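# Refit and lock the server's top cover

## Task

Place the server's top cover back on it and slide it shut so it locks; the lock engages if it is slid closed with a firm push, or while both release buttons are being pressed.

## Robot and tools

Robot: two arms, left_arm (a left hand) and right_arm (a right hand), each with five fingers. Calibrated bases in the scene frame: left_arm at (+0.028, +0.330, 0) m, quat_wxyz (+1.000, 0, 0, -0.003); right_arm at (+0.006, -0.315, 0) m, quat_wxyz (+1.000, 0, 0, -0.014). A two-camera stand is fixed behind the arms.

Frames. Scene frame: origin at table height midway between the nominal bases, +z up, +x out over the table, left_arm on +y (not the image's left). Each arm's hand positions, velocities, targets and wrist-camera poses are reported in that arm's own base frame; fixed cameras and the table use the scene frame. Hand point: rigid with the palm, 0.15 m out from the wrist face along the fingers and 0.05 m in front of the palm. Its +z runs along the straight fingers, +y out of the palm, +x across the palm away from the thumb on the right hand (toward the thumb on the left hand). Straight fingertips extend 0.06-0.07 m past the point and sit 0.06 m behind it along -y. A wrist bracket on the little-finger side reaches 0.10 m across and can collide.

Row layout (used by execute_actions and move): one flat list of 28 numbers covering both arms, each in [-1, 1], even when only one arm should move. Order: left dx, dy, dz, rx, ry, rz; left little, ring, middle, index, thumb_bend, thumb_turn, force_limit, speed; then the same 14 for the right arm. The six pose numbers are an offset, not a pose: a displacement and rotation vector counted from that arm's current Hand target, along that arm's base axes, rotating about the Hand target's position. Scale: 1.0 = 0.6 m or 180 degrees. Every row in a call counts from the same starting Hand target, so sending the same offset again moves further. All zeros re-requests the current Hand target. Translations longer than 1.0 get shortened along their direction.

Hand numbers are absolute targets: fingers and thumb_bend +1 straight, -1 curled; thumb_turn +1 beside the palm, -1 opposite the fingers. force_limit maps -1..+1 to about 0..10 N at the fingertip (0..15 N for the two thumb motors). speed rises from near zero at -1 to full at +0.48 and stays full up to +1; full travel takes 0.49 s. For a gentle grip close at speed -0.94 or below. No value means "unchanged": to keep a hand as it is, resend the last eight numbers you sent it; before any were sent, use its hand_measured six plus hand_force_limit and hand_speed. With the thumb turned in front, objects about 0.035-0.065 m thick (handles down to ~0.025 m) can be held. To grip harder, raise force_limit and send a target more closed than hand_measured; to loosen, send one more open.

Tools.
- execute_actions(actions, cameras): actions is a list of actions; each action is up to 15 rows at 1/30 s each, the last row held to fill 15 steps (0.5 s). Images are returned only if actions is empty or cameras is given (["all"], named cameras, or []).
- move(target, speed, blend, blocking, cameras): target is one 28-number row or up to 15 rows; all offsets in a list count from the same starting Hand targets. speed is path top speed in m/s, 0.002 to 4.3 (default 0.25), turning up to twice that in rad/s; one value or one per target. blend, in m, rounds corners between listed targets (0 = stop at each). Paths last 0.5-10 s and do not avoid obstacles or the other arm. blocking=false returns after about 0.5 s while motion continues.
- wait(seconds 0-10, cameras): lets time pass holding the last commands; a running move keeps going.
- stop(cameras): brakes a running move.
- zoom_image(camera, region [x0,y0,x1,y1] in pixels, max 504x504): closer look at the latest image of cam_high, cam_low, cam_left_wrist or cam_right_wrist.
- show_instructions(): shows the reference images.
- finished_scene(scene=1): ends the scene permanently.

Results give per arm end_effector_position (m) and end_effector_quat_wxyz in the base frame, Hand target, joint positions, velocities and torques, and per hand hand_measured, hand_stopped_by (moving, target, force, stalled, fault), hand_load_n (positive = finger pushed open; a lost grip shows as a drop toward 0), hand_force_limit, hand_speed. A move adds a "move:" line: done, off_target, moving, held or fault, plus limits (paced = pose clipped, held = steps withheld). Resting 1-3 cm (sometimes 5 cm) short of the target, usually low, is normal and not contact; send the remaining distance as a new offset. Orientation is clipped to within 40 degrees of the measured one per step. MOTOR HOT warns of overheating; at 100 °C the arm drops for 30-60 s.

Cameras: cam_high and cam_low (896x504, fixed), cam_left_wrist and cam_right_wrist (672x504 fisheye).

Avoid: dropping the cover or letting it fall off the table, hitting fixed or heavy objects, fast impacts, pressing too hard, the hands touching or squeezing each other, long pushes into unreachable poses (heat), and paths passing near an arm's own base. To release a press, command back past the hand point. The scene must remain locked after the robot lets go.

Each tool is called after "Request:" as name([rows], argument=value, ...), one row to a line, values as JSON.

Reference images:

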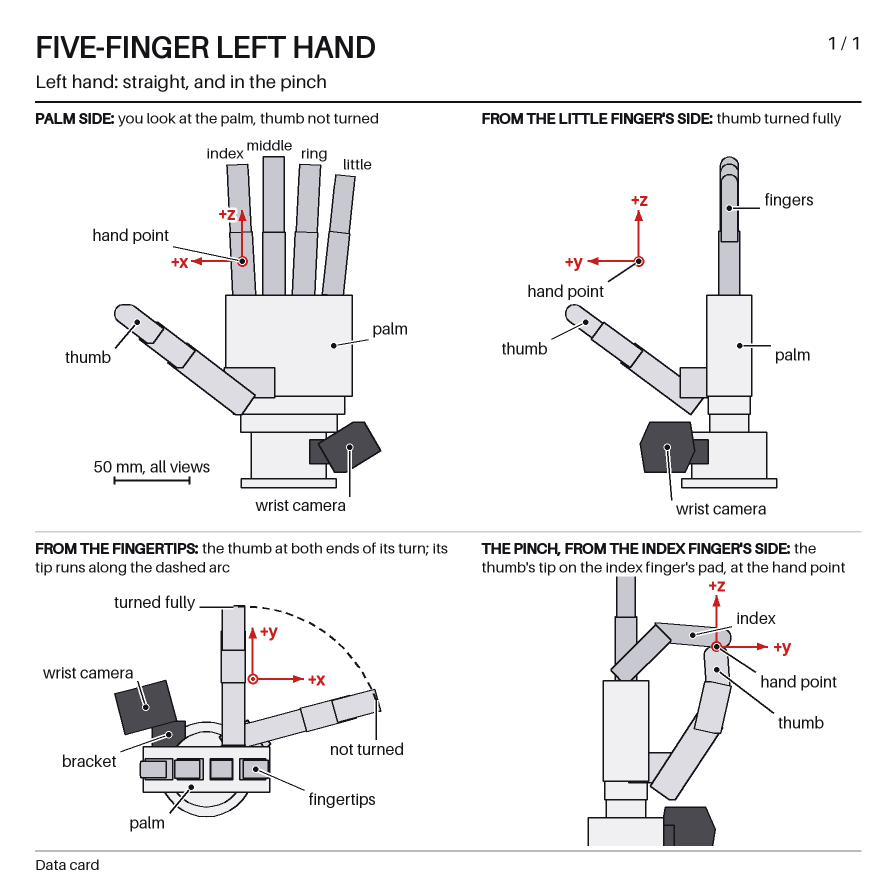

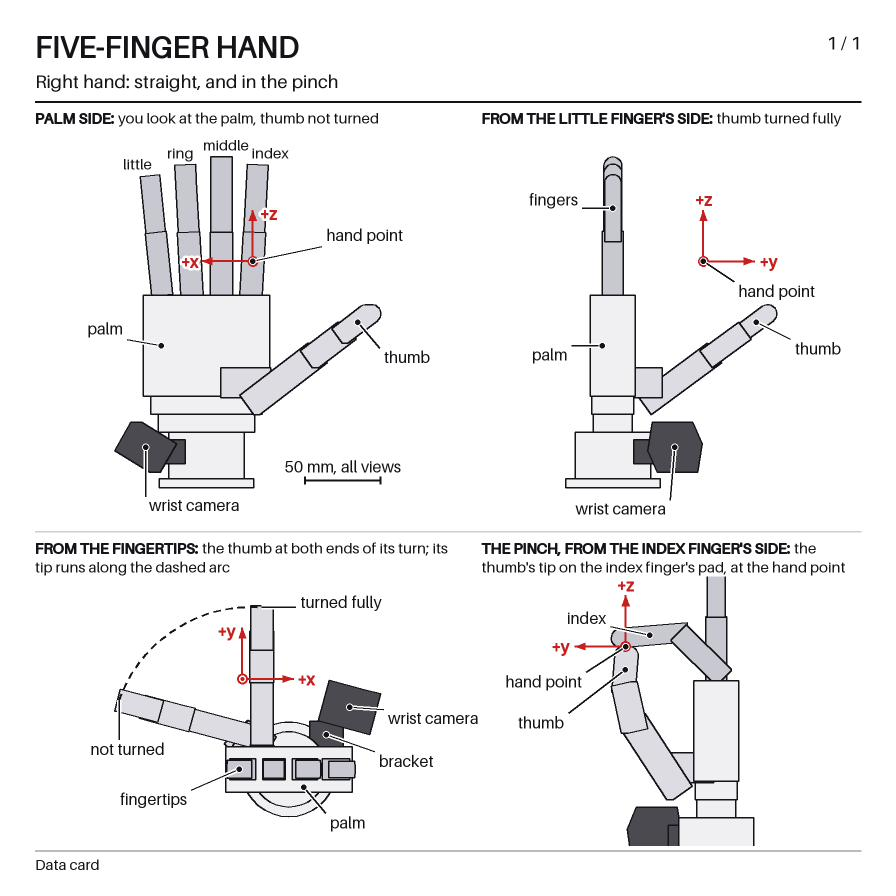

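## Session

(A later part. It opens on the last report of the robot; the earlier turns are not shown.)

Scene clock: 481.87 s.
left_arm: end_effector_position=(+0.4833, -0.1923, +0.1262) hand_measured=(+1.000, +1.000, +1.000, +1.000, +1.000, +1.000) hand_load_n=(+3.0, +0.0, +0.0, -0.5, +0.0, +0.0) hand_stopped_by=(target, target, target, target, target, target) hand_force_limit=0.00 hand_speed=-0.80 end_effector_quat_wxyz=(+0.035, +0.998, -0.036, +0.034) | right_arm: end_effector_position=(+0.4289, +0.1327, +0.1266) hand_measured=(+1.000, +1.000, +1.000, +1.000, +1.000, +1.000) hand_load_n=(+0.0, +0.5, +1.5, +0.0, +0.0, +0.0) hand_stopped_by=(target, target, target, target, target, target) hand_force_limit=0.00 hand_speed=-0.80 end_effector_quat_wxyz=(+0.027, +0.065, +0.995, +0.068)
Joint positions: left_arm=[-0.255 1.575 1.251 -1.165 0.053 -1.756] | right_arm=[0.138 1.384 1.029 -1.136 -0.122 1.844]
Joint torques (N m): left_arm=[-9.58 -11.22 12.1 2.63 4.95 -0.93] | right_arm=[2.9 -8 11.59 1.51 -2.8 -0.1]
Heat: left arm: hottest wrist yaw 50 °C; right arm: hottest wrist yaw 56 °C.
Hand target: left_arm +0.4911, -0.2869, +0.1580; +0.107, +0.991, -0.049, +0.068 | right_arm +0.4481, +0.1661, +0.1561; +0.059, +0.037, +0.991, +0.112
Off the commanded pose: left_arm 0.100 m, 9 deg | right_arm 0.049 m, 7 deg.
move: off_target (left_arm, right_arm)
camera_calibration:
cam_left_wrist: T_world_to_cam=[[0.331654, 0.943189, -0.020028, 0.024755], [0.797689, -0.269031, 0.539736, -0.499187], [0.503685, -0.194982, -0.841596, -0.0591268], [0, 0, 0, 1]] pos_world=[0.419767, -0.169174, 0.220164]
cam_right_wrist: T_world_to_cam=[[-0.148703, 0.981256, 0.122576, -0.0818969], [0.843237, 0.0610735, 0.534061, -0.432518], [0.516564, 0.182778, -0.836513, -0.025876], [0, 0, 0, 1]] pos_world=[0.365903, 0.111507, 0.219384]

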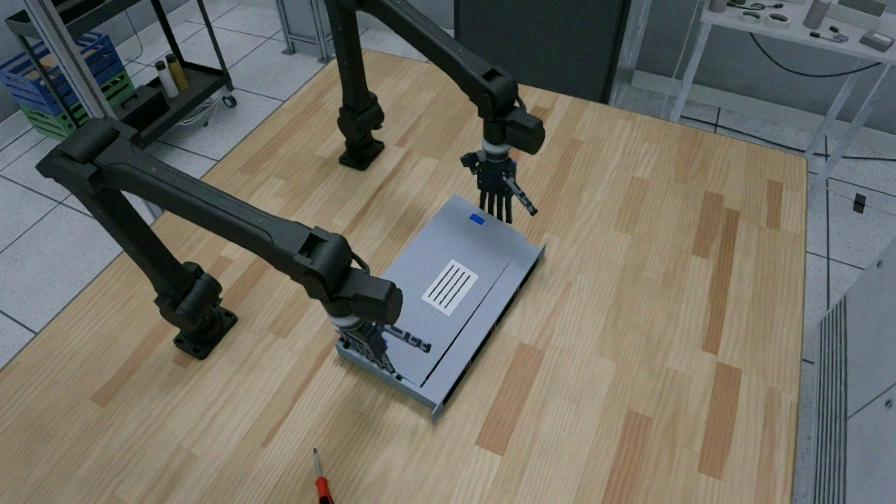

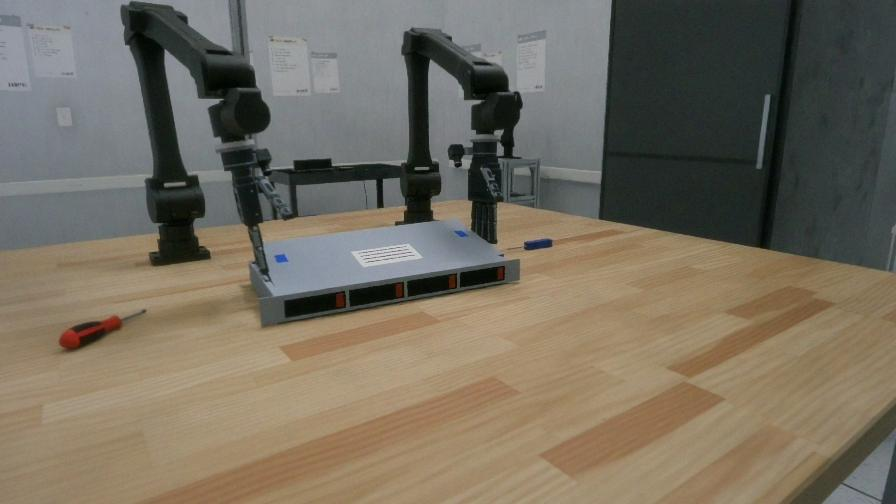

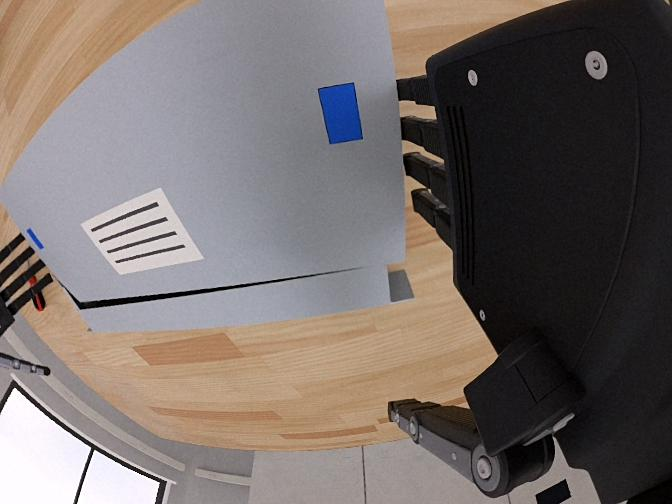

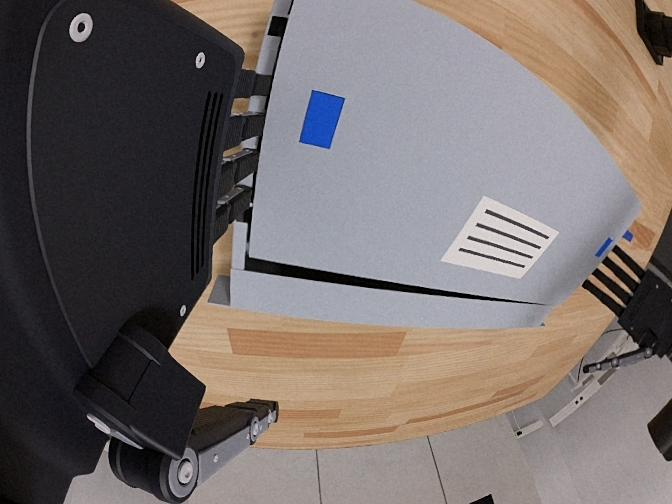

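Request:
move([
  [0.0,0,-0.05,0,0,0,1,1,1,1,1,1,0,-0.8,0.0,0,-0.04,0,0,0,1,1,1,1,1,1,0,-0.8],
  [0.0,0.16,-0.04,0.06,0.03,0,1,1,1,1,1,1,0,-0.8,0.0,-0.16,-0.03,-0.06,0.03,0,1,1,1,1,1,1,0,-0.8],
  [0.0,0.2,0.06,0.06,0.03,0,1,1,1,1,1,1,0,-0.8,0.0,-0.18,0.03,-0.06,0.03,0,1,1,1,1,1,1,0,-0.8],
], speed=[0.06,0.15,0.15], cameras=["all"])

Request:
zoom_image(camera="cam_high", region=[320, 190, 560, 430])

Request:
zoom_image(camera="cam_low", region=[235, 200, 385, 330])

Request:
zoom_image(camera="cam_low", region=[385, 200, 535, 310])

Scene clock: 491.90 s.
left_arm: end_effector_position=(+0.4749, -0.1654, +0.1690) hand_measured=(+1.000, +1.000, +1.000, +1.000, +1.000, +1.000) hand_load_n=(+0.0, +0.0, +0.0, +0.0, +0.0, +0.5) hand_stopped_by=(target, target, target, target, target, target) hand_force_limit=0.00 hand_speed=-0.80 end_effector_quat_wxyz=(+0.011, +0.999, -0.047, -0.010) | right_arm: end_effector_position=(+0.4297, +0.0619, +0.1473) hand_measured=(+1.000, +1.000, +1.000, +1.000, +1.000, +1.000) hand_load_n=(+0.0, +0.0, +0.0, +0.0, -0.5, -0.5) hand_stopped_by=(target, target, target, target, target, target) hand_force_limit=0.00 hand_speed=-0.80 end_effector_quat_wxyz=(-0.014, +0.041, +0.999, +0.016)
Joint positions: left_arm=[-0.213 1.573 1.381 -1.394 0.025 -1.69] | right_arm=[-0.004 1.422 1.155 -1.33 -0.033 1.649]
Joint torques (N m): left_arm=[0.85 -11.4 13.22 0.16 0.02 0.15] | right_arm=[-0.26 -9 12.6 -0.23 0.14 -0.11]
Heat: left arm: hottest wrist yaw 53 °C; right arm: hottest wrist yaw 54 °C.
Hand target: left_arm +0.4911, -0.1669, +0.1941; +0.015, +0.998, -0.050, +0.016 | right_arm +0.4481, +0.0581, +0.1741; +0.016, +0.036, +0.999, +0.016
Off the commanded pose: left_arm 0.030 m, 3 deg | right_arm 0.033 m, 3 deg.
move: off_target (left_arm, right_arm)
camera_calibration:
cam_left_wrist: T_world_to_cam=[[0.352138, 0.935948, -0.000951971, -0.0112428], [0.833146, -0.312996, 0.455962, -0.518323], [0.426458, -0.161355, -0.889999, 0.0366799], [0, 0, 0, 1]] pos_world=[0.420156, -0.145792, 0.26897]
cam_right_wrist: T_world_to_cam=[[-0.191597, 0.980674, 0.0396059, 0.0157417], [0.879695, 0.153694, 0.450016, -0.448908], [0.435232, 0.121063, -0.892142, 0.0508965], [0, 0, 0, 1]] pos_world=[0.375766, 0.0473951, 0.246799]

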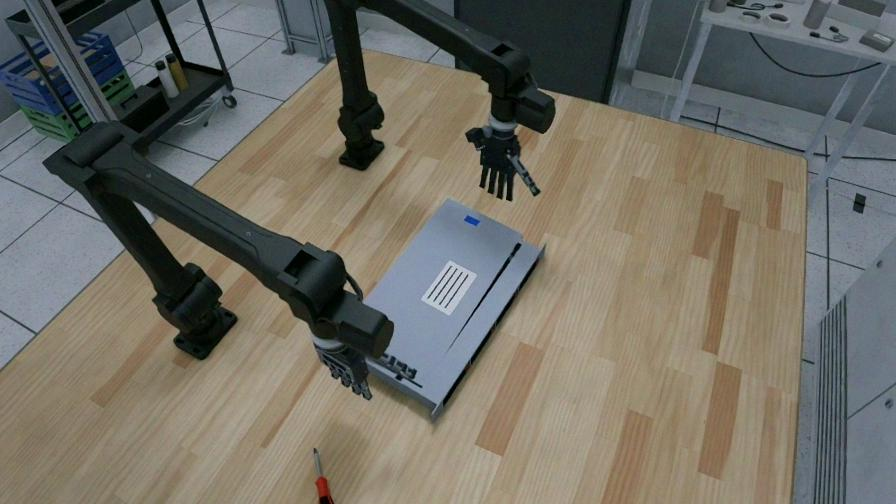

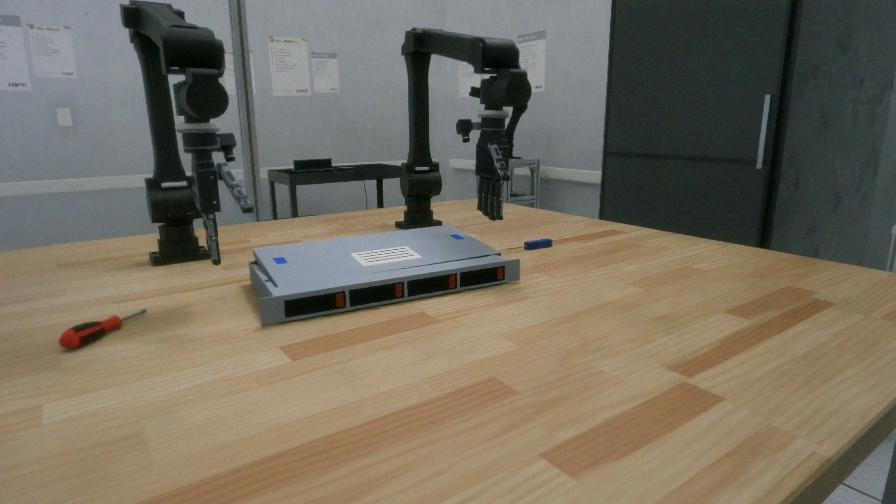

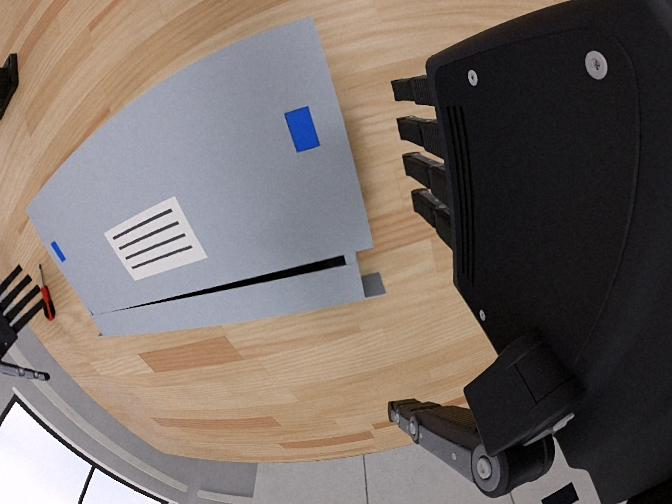

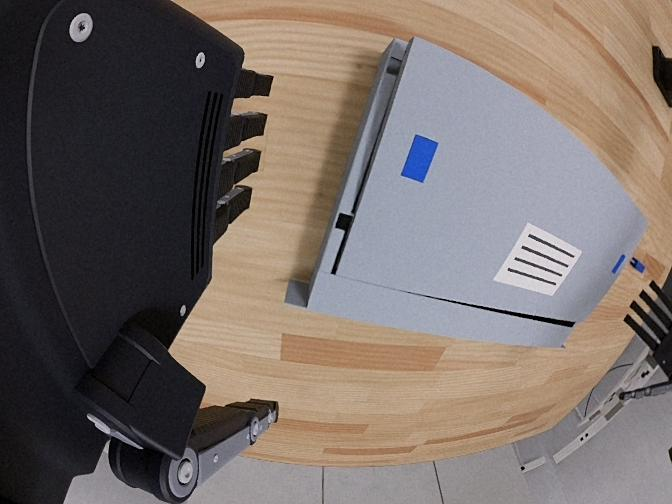

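Scaled by 2.100 from the camera's 896x504 image, which has a finer 1280x720 frame.

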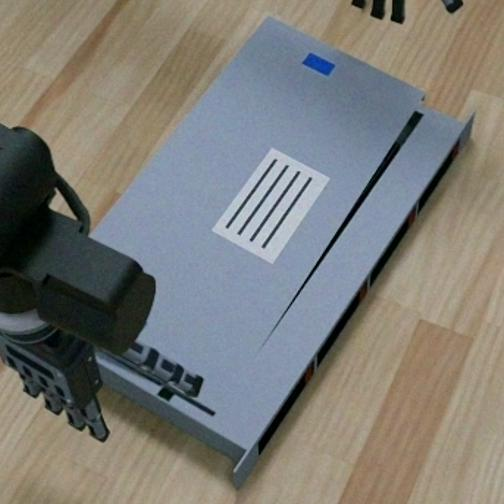

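Scaled by 3.360 from the camera's 896x504 image, which has a finer 1280x720 frame.

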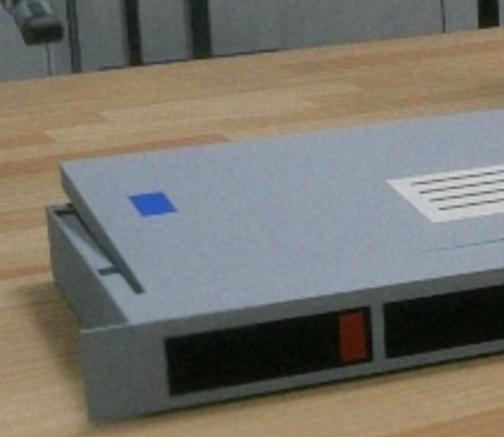

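Scaled by 3.360 from the camera's 896x504 image, which has a finer 1280x720 frame.

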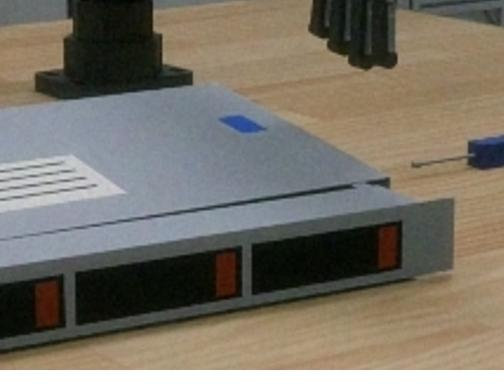

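Request:
move([
  [-0.0335,0.0115,-0.1435,0,0,0,1,1,1,1,1,1,0,-0.8,-0.0185,0.083,-0.092,0,0,0,1,1,1,1,1,1,0,-0.8],
  [-0.0335,-0.1385,-0.13,-0.06,-0.03,-0.02,1,1,1,1,1,1,0,-0.8,-0.0185,0.2365,-0.08,0.06,-0.03,0,1,1,1,1,1,1,0,-0.8],
], speed=[0.12,0.06], cameras=["cam_left_wrist","cam_right_wrist"])

Scene clock: 517.97 s.
left_arm: end_effector_position=(+0.4752, -0.1914, +0.1043) hand_measured=(+1.000, +1.000, +1.000, +1.000, +1.000, +1.000) hand_load_n=(+0.0, +1.0, +1.0, +0.0, -0.5, +0.0) hand_stopped_by=(target, target, target, target, target, target) hand_force_limit=0.00 hand_speed=-0.80 end_effector_quat_wxyz=(+0.056, +0.996, -0.048, +0.053) | right_arm: end_effector_position=(+0.4366, +0.1353, +0.1239) hand_measured=(+1.000, +1.000, +1.000, +1.000, +1.000, +1.000) hand_load_n=(+0.5, +2.5, +0.5, +0.0, +0.0, +0.5) hand_stopped_by=(target, target, target, target, target, target) hand_force_limit=0.00 hand_speed=-0.80 end_effector_quat_wxyz=(+0.055, +0.054, +0.996, +0.050)
Joint positions: left_arm=[-0.241 1.555 1.15 -1.04 0.09 -1.721] | right_arm=[0.162 1.378 1.016 -1.079 -0.074 1.845]
Joint torques (N m): left_arm=[-5.83 -10.23 8.83 2.36 3.8 -0.16] | right_arm=[8.06 -7.24 7.69 2.5 -4.06 0.75]
Heat: left arm: hottest wrist yaw 41 °C; right arm: hottest wrist yaw 48 °C.
Hand target: left_arm +0.4708, -0.2500, +0.1159; +0.107, +0.989, -0.081, +0.067 | right_arm +0.4369, +0.2000, +0.1260; +0.059, +0.037, +0.991, +0.112
Off the commanded pose: left_arm 0.060 m, 7 deg | right_arm 0.065 m, 7 deg.
move: off_target (left_arm, right_arm)
camera_calibration:
cam_left_wrist: T_world_to_cam=[[0.355705, 0.933339, -0.0484945, 0.0157531], [0.770058, -0.263284, 0.581113, -0.470682], [0.529608, -0.244049, -0.812377, -0.0981872], [0, 0, 0, 1]] pos_world=[0.40885, -0.162588, 0.194518]
cam_right_wrist: T_world_to_cam=[[-0.17088, 0.982463, 0.0746125, -0.0676246], [0.81139, 0.0973551, 0.576341, -0.433996], [0.55897, 0.159025, -0.813796, -0.0507593], [0, 0, 0, 1]] pos_world=[0.368957, 0.116762, 0.213868]
Images, in order (width x height): cam_left_wrist 672x504, cam_right_wrist 672x504.

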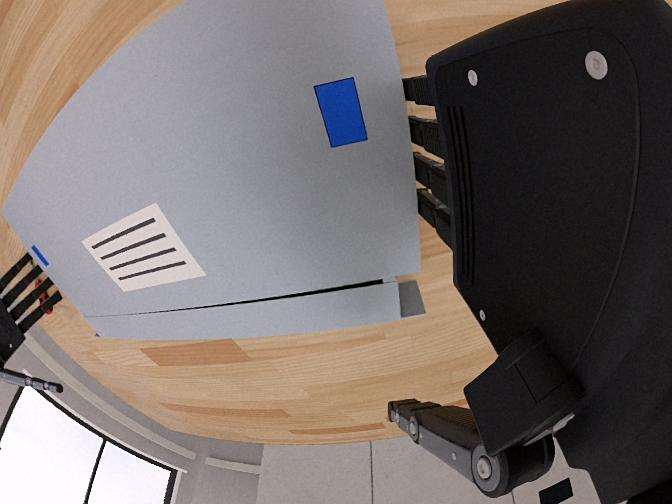

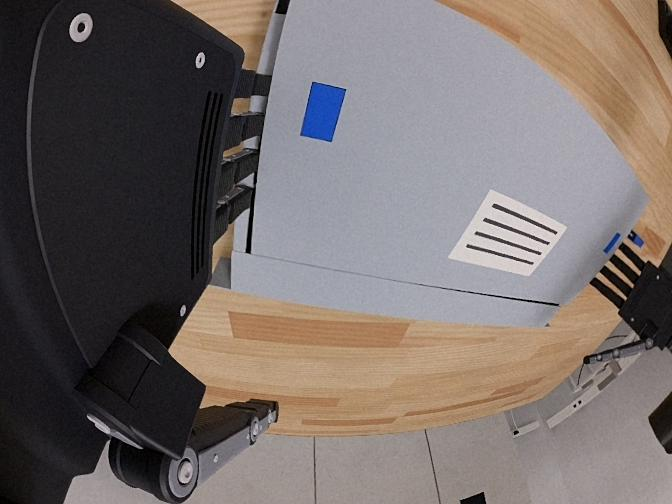

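Gripped well. Lift.

Request:
move([
  [0.01,0,0.1,0,0,0,1,1,1,1,1,1,0,-0.8,0.01,0,0.1,0,0,0,1,1,1,1,1,1,0,-0.8],
  [0.02,0,0.16,0,0,0,1,1,1,1,1,1,0,-0.8,0.02,0.0,0.14,0,0,0,1,1,1,1,1,1,0,-0.8],
], speed=0.06, blend=[0.01,0], cameras=["all"])

Scene clock: 522.77 s.
left_arm: end_effector_position=(+0.4670, -0.1884, +0.1534) hand_measured=(+1.000, +1.000, +1.000, +1.000, +1.000, +1.000) hand_load_n=(+1.0, +1.0, +0.0, +0.0, +0.0, +0.0) hand_stopped_by=(target, target, target, target, target, target) hand_force_limit=0.00 hand_speed=-0.80 end_effector_quat_wxyz=(+0.052, +0.997, -0.056, +0.020) | right_arm: end_effector_position=(+0.4157, +0.1404, +0.1458) hand_measured=(+1.000, +1.000, +1.000, +1.000, +1.000, +1.000) hand_load_n=(+0.0, +1.5, +1.5, +0.0, +0.0, +0.0) hand_stopped_by=(target, target, target, target, target, target) hand_force_limit=0.00 hand_speed=-0.80 end_effector_quat_wxyz=(+0.003, +0.062, +0.997, +0.046)
Joint positions: left_arm=[-0.235 1.534 1.273 -1.251 0.096 -1.696] | right_arm=[0.178 1.37 1.084 -1.258 -0.088 1.875]
Joint torques (N m): left_arm=[-5.6 -12.69 15.99 0.76 3.83 -0.3] | right_arm=[5.48 -9.29 16.39 0.85 -3.76 0.29]
Heat: left arm: hottest wrist yaw 45 °C; right arm: hottest wrist yaw 52 °C.
Hand target: left_arm +0.4828, -0.2500, +0.2120; +0.107, +0.989, -0.081, +0.067 | right_arm +0.4489, +0.1999, +0.2100; +0.059, +0.037, +0.991, +0.112
Off the commanded pose: left_arm 0.086 m, 9 deg | right_arm 0.094 m, 10 deg.
move: off_target (left_arm, right_arm)
camera_calibration:
cam_left_wrist: T_world_to_cam=[[0.370512, 0.926842, -0.0607018, 0.0119117], [0.800565, -0.285526, 0.52685, -0.502231], [0.470975, -0.2438, -0.847788, -0.0203597], [0, 0, 0, 1]] pos_world=[0.407244, -0.159404, 0.248063]
cam_right_wrist: T_world_to_cam=[[-0.150719, 0.984496, 0.0897257, -0.0886194], [0.868265, 0.0884347, 0.488155, -0.439611], [0.472652, 0.15148, -0.868133, 0.0227971], [0, 0, 0, 1]] pos_world=[0.357567, 0.122669, 0.242341]

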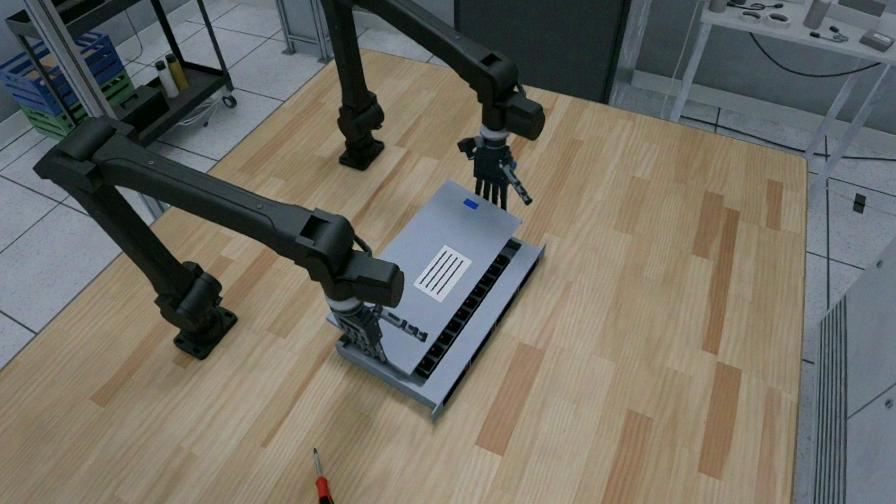

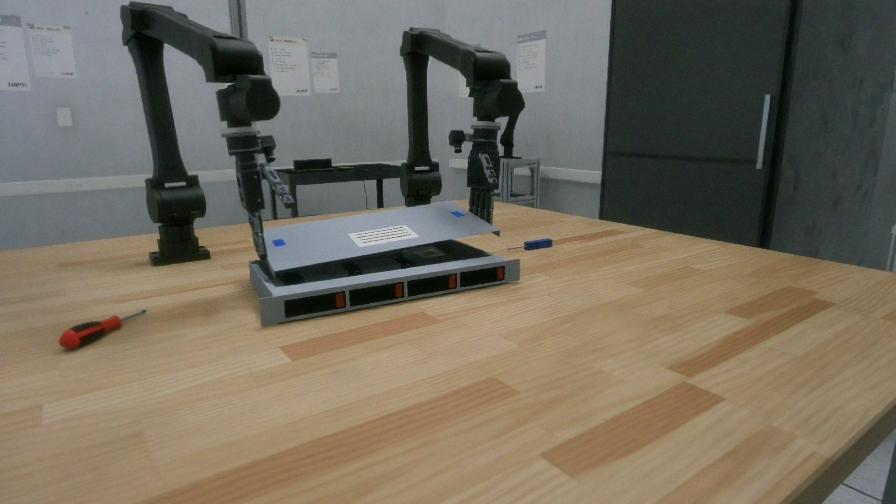

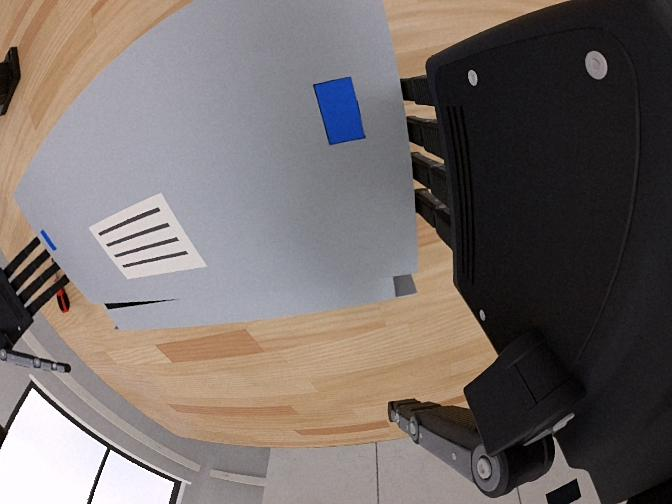

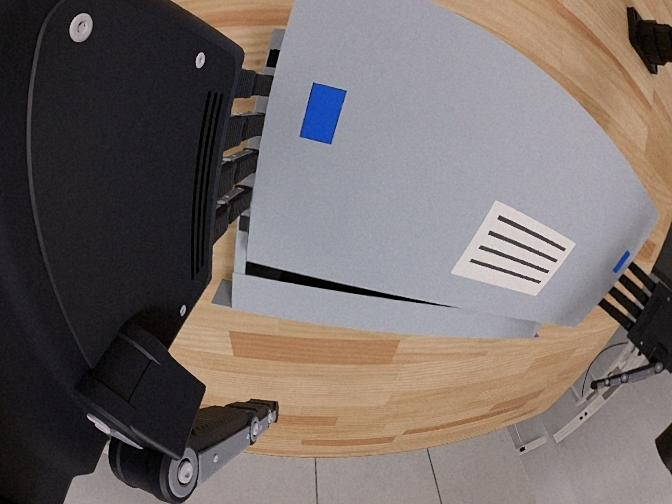

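Request:
move([
  [0.0,0,-0.02,0,0,0,1,1,1,1,1,1,0,-0.8,0.0,0,0.035,0,0,0,1,1,1,1,1,1,0,-0.8],
  [0.0,-0.035,-0.03,0,0,0,1,1,1,1,1,1,0,-0.8,0.012,-0.04,0.035,0,0,0,1,1,1,1,1,1,0,-0.8],
], speed=0.06, cameras=["all"])

Scene clock: 528.30 s.
left_arm: end_effector_position=(+0.4715, -0.1999, +0.1494) hand_measured=(+1.000, +1.000, +1.000, +1.000, +1.000, +1.000) hand_load_n=(+0.5, +1.0, +0.0, +0.0, -0.5, +0.0) hand_stopped_by=(target, target, target, target, target, target) hand_force_limit=0.00 hand_speed=-0.80 end_effector_quat_wxyz=(+0.054, +0.997, -0.056, +0.027) | right_arm: end_effector_position=(+0.4272, +0.1272, +0.1774) hand_measured=(+1.000, +1.000, +1.000, +1.000, +1.000, +1.000) hand_load_n=(+0.0, +2.0, +1.0, +0.0, +0.0, +0.0) hand_stopped_by=(target, target, target, target, target, target) hand_force_limit=0.00 hand_speed=-0.80 end_effector_quat_wxyz=(+0.014, +0.066, +0.996, +0.051)
Joint positions: left_arm=[-0.257 1.546 1.273 -1.223 0.095 -1.72] | right_arm=[0.138 1.358 1.154 -1.319 -0.094 1.844]
Joint torques (N m): left_arm=[-7.12 -11.81 14.35 1.55 3.59 -0.46] | right_arm=[3.84 -8.53 15.95 0.88 -3.75 0.08]
Heat: left arm: hottest wrist yaw 47 °C; right arm: hottest wrist yaw 55 °C.
Hand target: left_arm +0.4828, -0.2710, +0.1940; +0.107, +0.989, -0.081, +0.067 | right_arm +0.4561, +0.1759, +0.2311; +0.059, +0.037, +0.991, +0.112
Off the commanded pose: left_arm 0.085 m, 8 deg | right_arm 0.078 m, 9 deg.
move: off_target (left_arm, right_arm)
camera_calibration:
cam_left_wrist: T_world_to_cam=[[0.369644, 0.927261, -0.0595842, 0.0209645], [0.793912, -0.281866, 0.538753, -0.504955], [0.48277, -0.246451, -0.840354, -0.035842], [0, 0, 0, 1]] pos_world=[0.410444, -0.170603, 0.243175]
cam_right_wrist: T_world_to_cam=[[-0.143771, 0.985011, 0.095302, -0.0807569], [0.858458, 0.0762278, 0.507187, -0.461578], [0.49232, 0.154731, -0.856551, 0.0358625], [0, 0, 0, 1]] pos_world=[0.366979, 0.109182, 0.272521]

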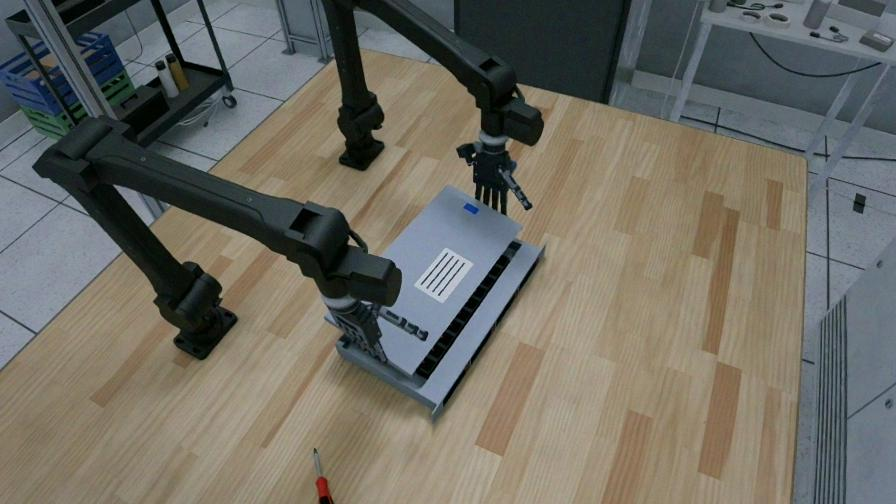

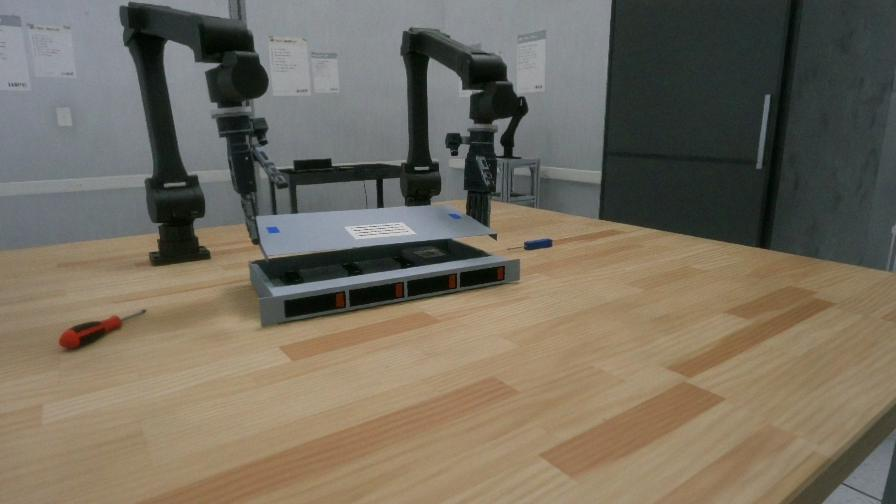

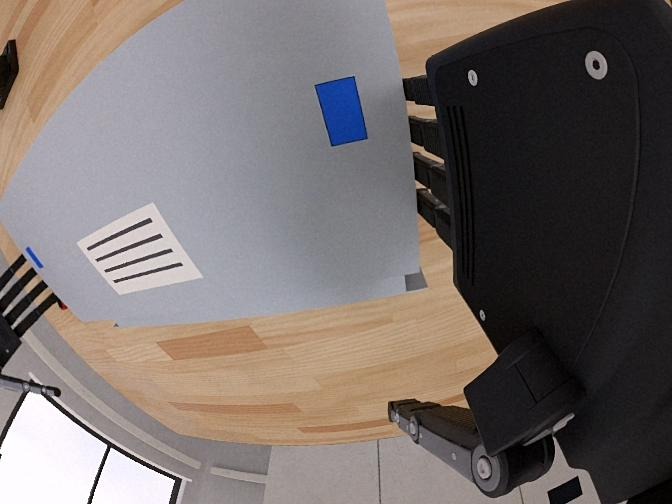

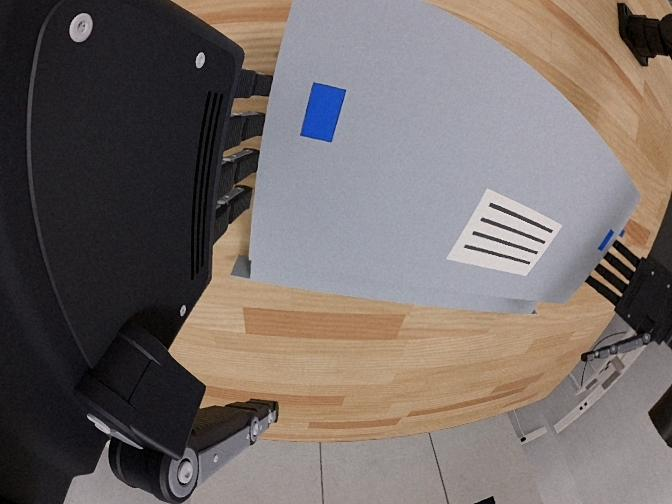

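Request:
move([
  [0.0,-0.0125,-0.07,0,0,0,1,1,1,1,1,1,0,-0.8,0.015,-0.0125,-0.14,0,0,0,1,1,1,1,1,1,0,-0.8],
], speed=0.06, cameras=["all"])

Scene clock: 537.27 s.
left_arm: end_effector_position=(+0.4907, -0.2041, +0.1277) hand_measured=(+1.000, +1.000, +1.000, +1.000, +1.000, +1.000) hand_load_n=(+0.5, +1.0, +0.0, +0.0, +0.0, +0.0) hand_stopped_by=(target, target, target, target, target, target) hand_force_limit=0.00 hand_speed=-0.80 end_effector_quat_wxyz=(+0.054, +0.996, -0.047, +0.050) | right_arm: end_effector_position=(+0.4560, +0.1216, +0.1275) hand_measured=(+1.000, +1.000, +1.000, +1.000, +1.000, +1.000) hand_load_n=(+0.0, +2.5, +0.0, +0.0, -0.5, +0.0) hand_stopped_by=(target, target, target, target, target, target) hand_force_limit=0.00 hand_speed=-0.80 end_effector_quat_wxyz=(+0.038, +0.058, +0.996, +0.056)
Joint positions: left_arm=[-0.261 1.581 1.249 -1.118 0.085 -1.742] | right_arm=[0.113 1.439 1.091 -1.128 -0.097 1.805]
Joint torques (N m): left_arm=[-7.94 -11.87 10.41 1.7 3.77 -0.4] | right_arm=[4.89 -8.7 9.37 1.74 -3.77 0.28]
Heat: left arm: hottest wrist yaw 50 °C; right arm: hottest wrist yaw 59 °C.
Hand target: left_arm +0.4829, -0.2785, +0.1520; +0.107, +0.989, -0.081, +0.067 | right_arm +0.4651, +0.1684, +0.1470; +0.059, +0.037, +0.991, +0.112
Off the commanded pose: left_arm 0.079 m, 8 deg | right_arm 0.052 m, 7 deg.
move: off_target (left_arm, right_arm)
camera_calibration:
cam_left_wrist: T_world_to_cam=[[0.353889, 0.934123, -0.0466611, 0.0239594], [0.774315, -0.264634, 0.574808, -0.501064], [0.524593, -0.239549, -0.816957, -0.086446], [0, 0, 0, 1]] pos_world=[0.424851, -0.175688, 0.218511]
cam_right_wrist: T_world_to_cam=[[-0.162329, 0.98224, 0.0940944, -0.0574004], [0.830766, 0.084593, 0.550156, -0.454347], [0.532425, 0.167477, -0.829744, -0.0433636], [0, 0, 0, 1]] pos_world=[0.391226, 0.102078, 0.219382]

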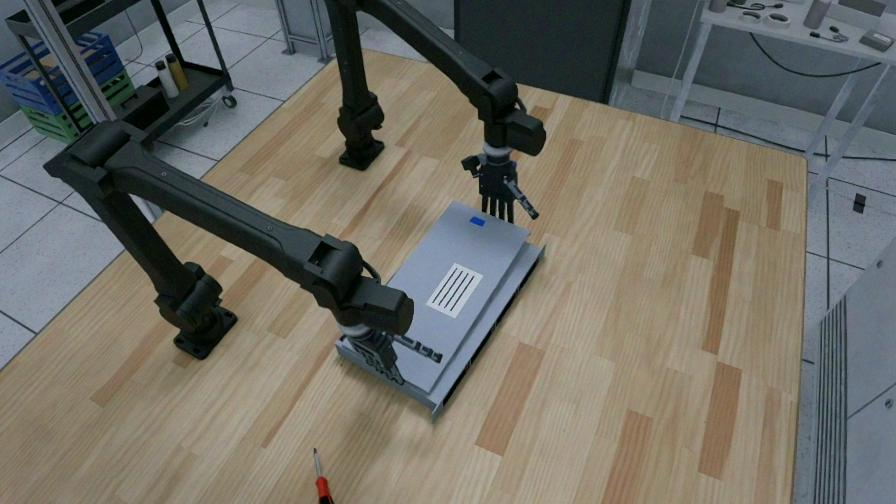

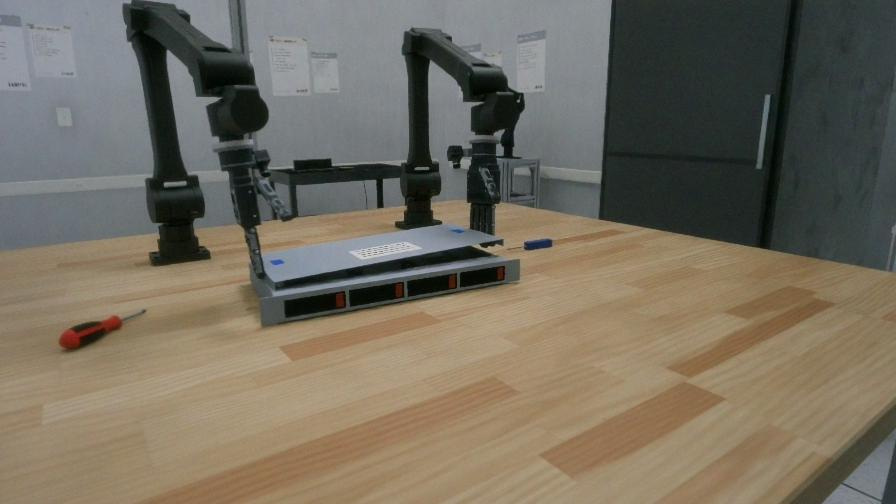

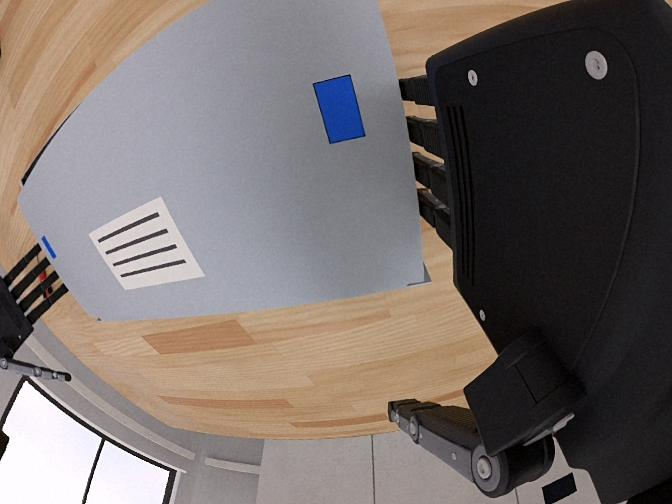

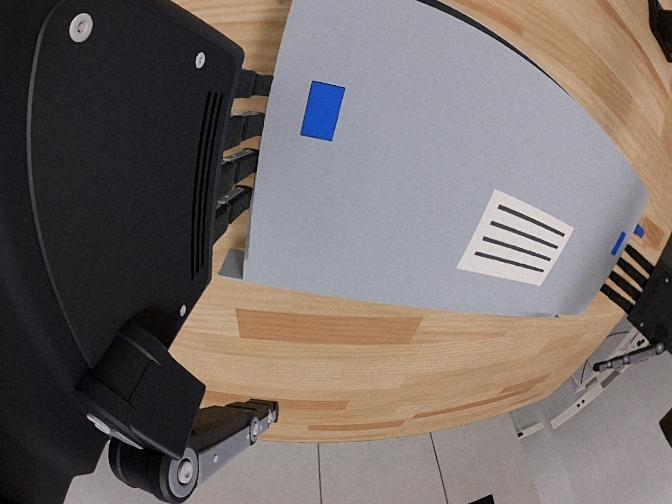

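Request:
move([
  [-0.03,-0.005,0,0,0,0,1,1,1,1,1,1,0,-0.8,-0.03,-0.007,0,0,0,0,1,1,1,1,1,1,0,-0.8],
], speed=0.06, cameras=["all"])

Scene clock: 543.27 s.
left_arm: end_effector_position=(+0.4730, -0.2070, +0.1124) hand_measured=(+1.000, +1.000, +1.000, +1.000, +1.000, +1.000) hand_load_n=(+0.5, +1.5, +0.5, +0.0, +0.0, +0.0) hand_stopped_by=(target, target, target, target, target, target) hand_force_limit=0.00 hand_speed=-0.80 end_effector_quat_wxyz=(+0.050, +0.997, -0.041, +0.036) | right_arm: end_effector_position=(+0.4436, +0.1182, +0.1256) hand_measured=(+1.000, +1.000, +1.000, +1.000, +1.000, +1.000) hand_load_n=(+0.5, +2.5, +0.0, +0.0, +0.0, +0.0) hand_stopped_by=(target, target, target, target, target, target) hand_force_limit=0.00 hand_speed=-0.80 end_effector_quat_wxyz=(+0.041, +0.057, +0.996, +0.056)
Joint positions: left_arm=[-0.279 1.569 1.198 -1.106 0.08 -1.772] | right_arm=[0.108 1.405 1.05 -1.117 -0.096 1.798]
Joint torques (N m): left_arm=[-7.94 -13.92 10.48 1.69 3.91 -0.28] | right_arm=[4.42 -9.35 8.99 1.5 -3.8 0.3]
Heat: left arm: hottest wrist yaw 51 °C; right arm: hottest wrist yaw 61 °C.
Hand target: left_arm +0.4649, -0.2816, +0.1520; +0.107, +0.989, -0.081, +0.067 | right_arm +0.4471, +0.1642, +0.1469; +0.059, +0.037, +0.991, +0.112
Off the commanded pose: left_arm 0.085 m, 9 deg | right_arm 0.051 m, 7 deg.
move: off_target (left_arm, right_arm)
camera_calibration:
cam_left_wrist: T_world_to_cam=[[0.341929, 0.938529, -0.0474114, 0.0389242], [0.793032, -0.261118, 0.55038, -0.484774], [0.504168, -0.22579, -0.833567, -0.0760242], [0, 0, 0, 1]] pos_world=[0.409461, -0.18028, 0.205284]
cam_right_wrist: T_world_to_cam=[[-0.164572, 0.982057, 0.0920884, -0.0546256], [0.827674, 0.0867076, 0.55447, -0.442194], [0.536537, 0.16747, -0.827093, -0.0399404], [0, 0, 0, 1]] pos_world=[0.378432, 0.0986758, 0.217179]

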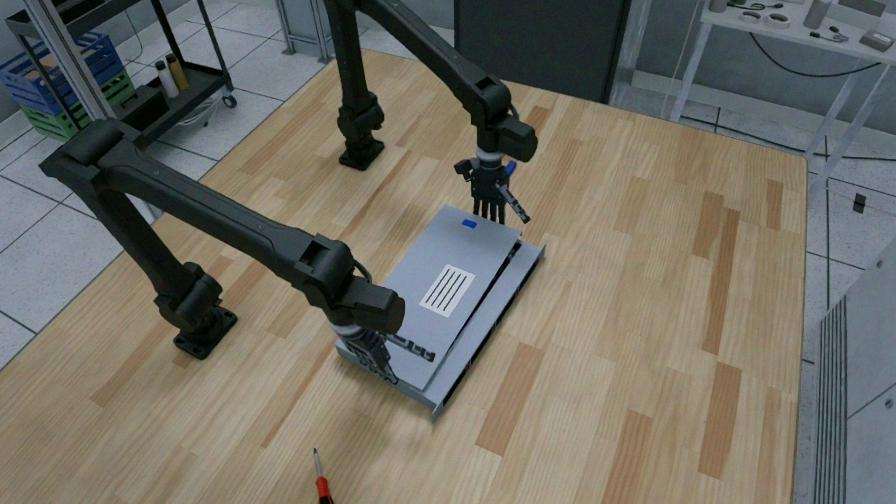

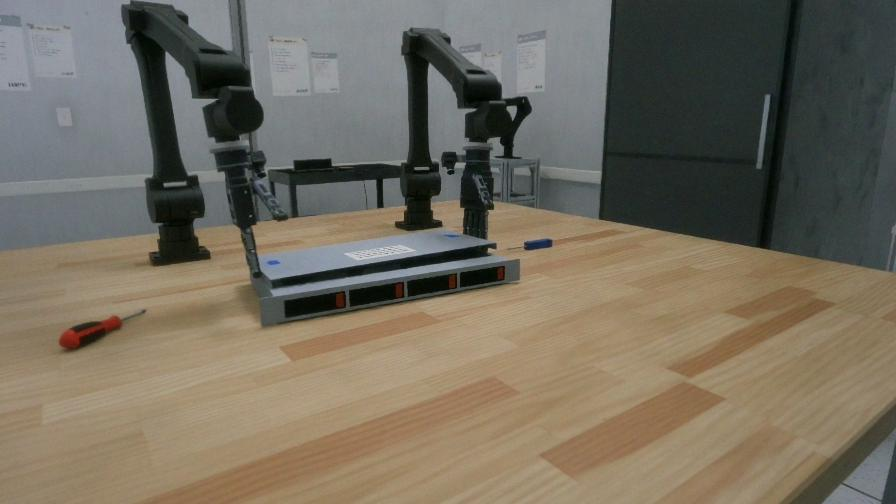

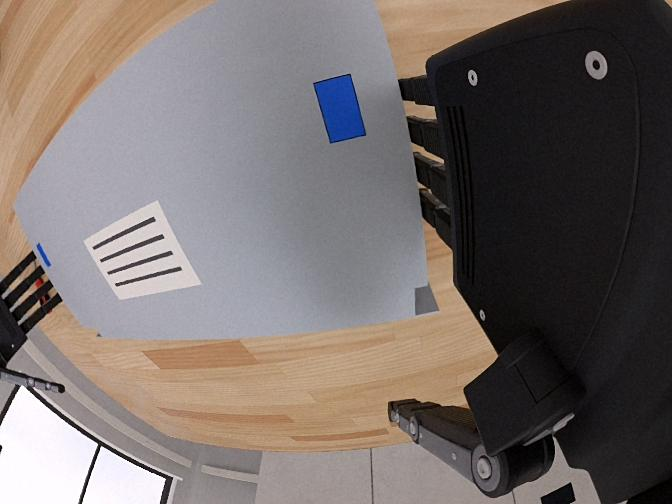

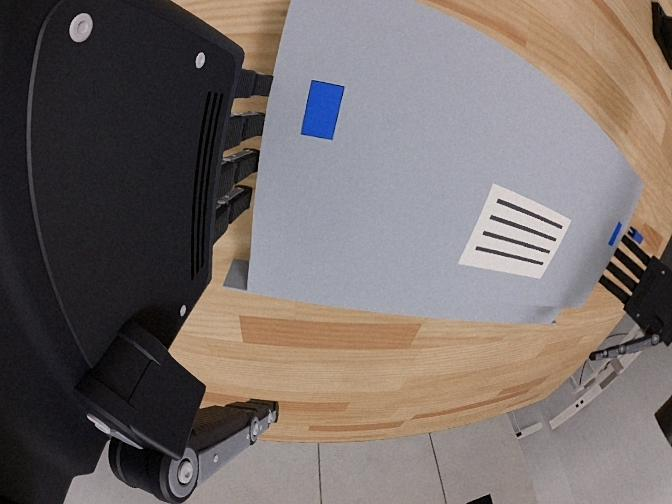

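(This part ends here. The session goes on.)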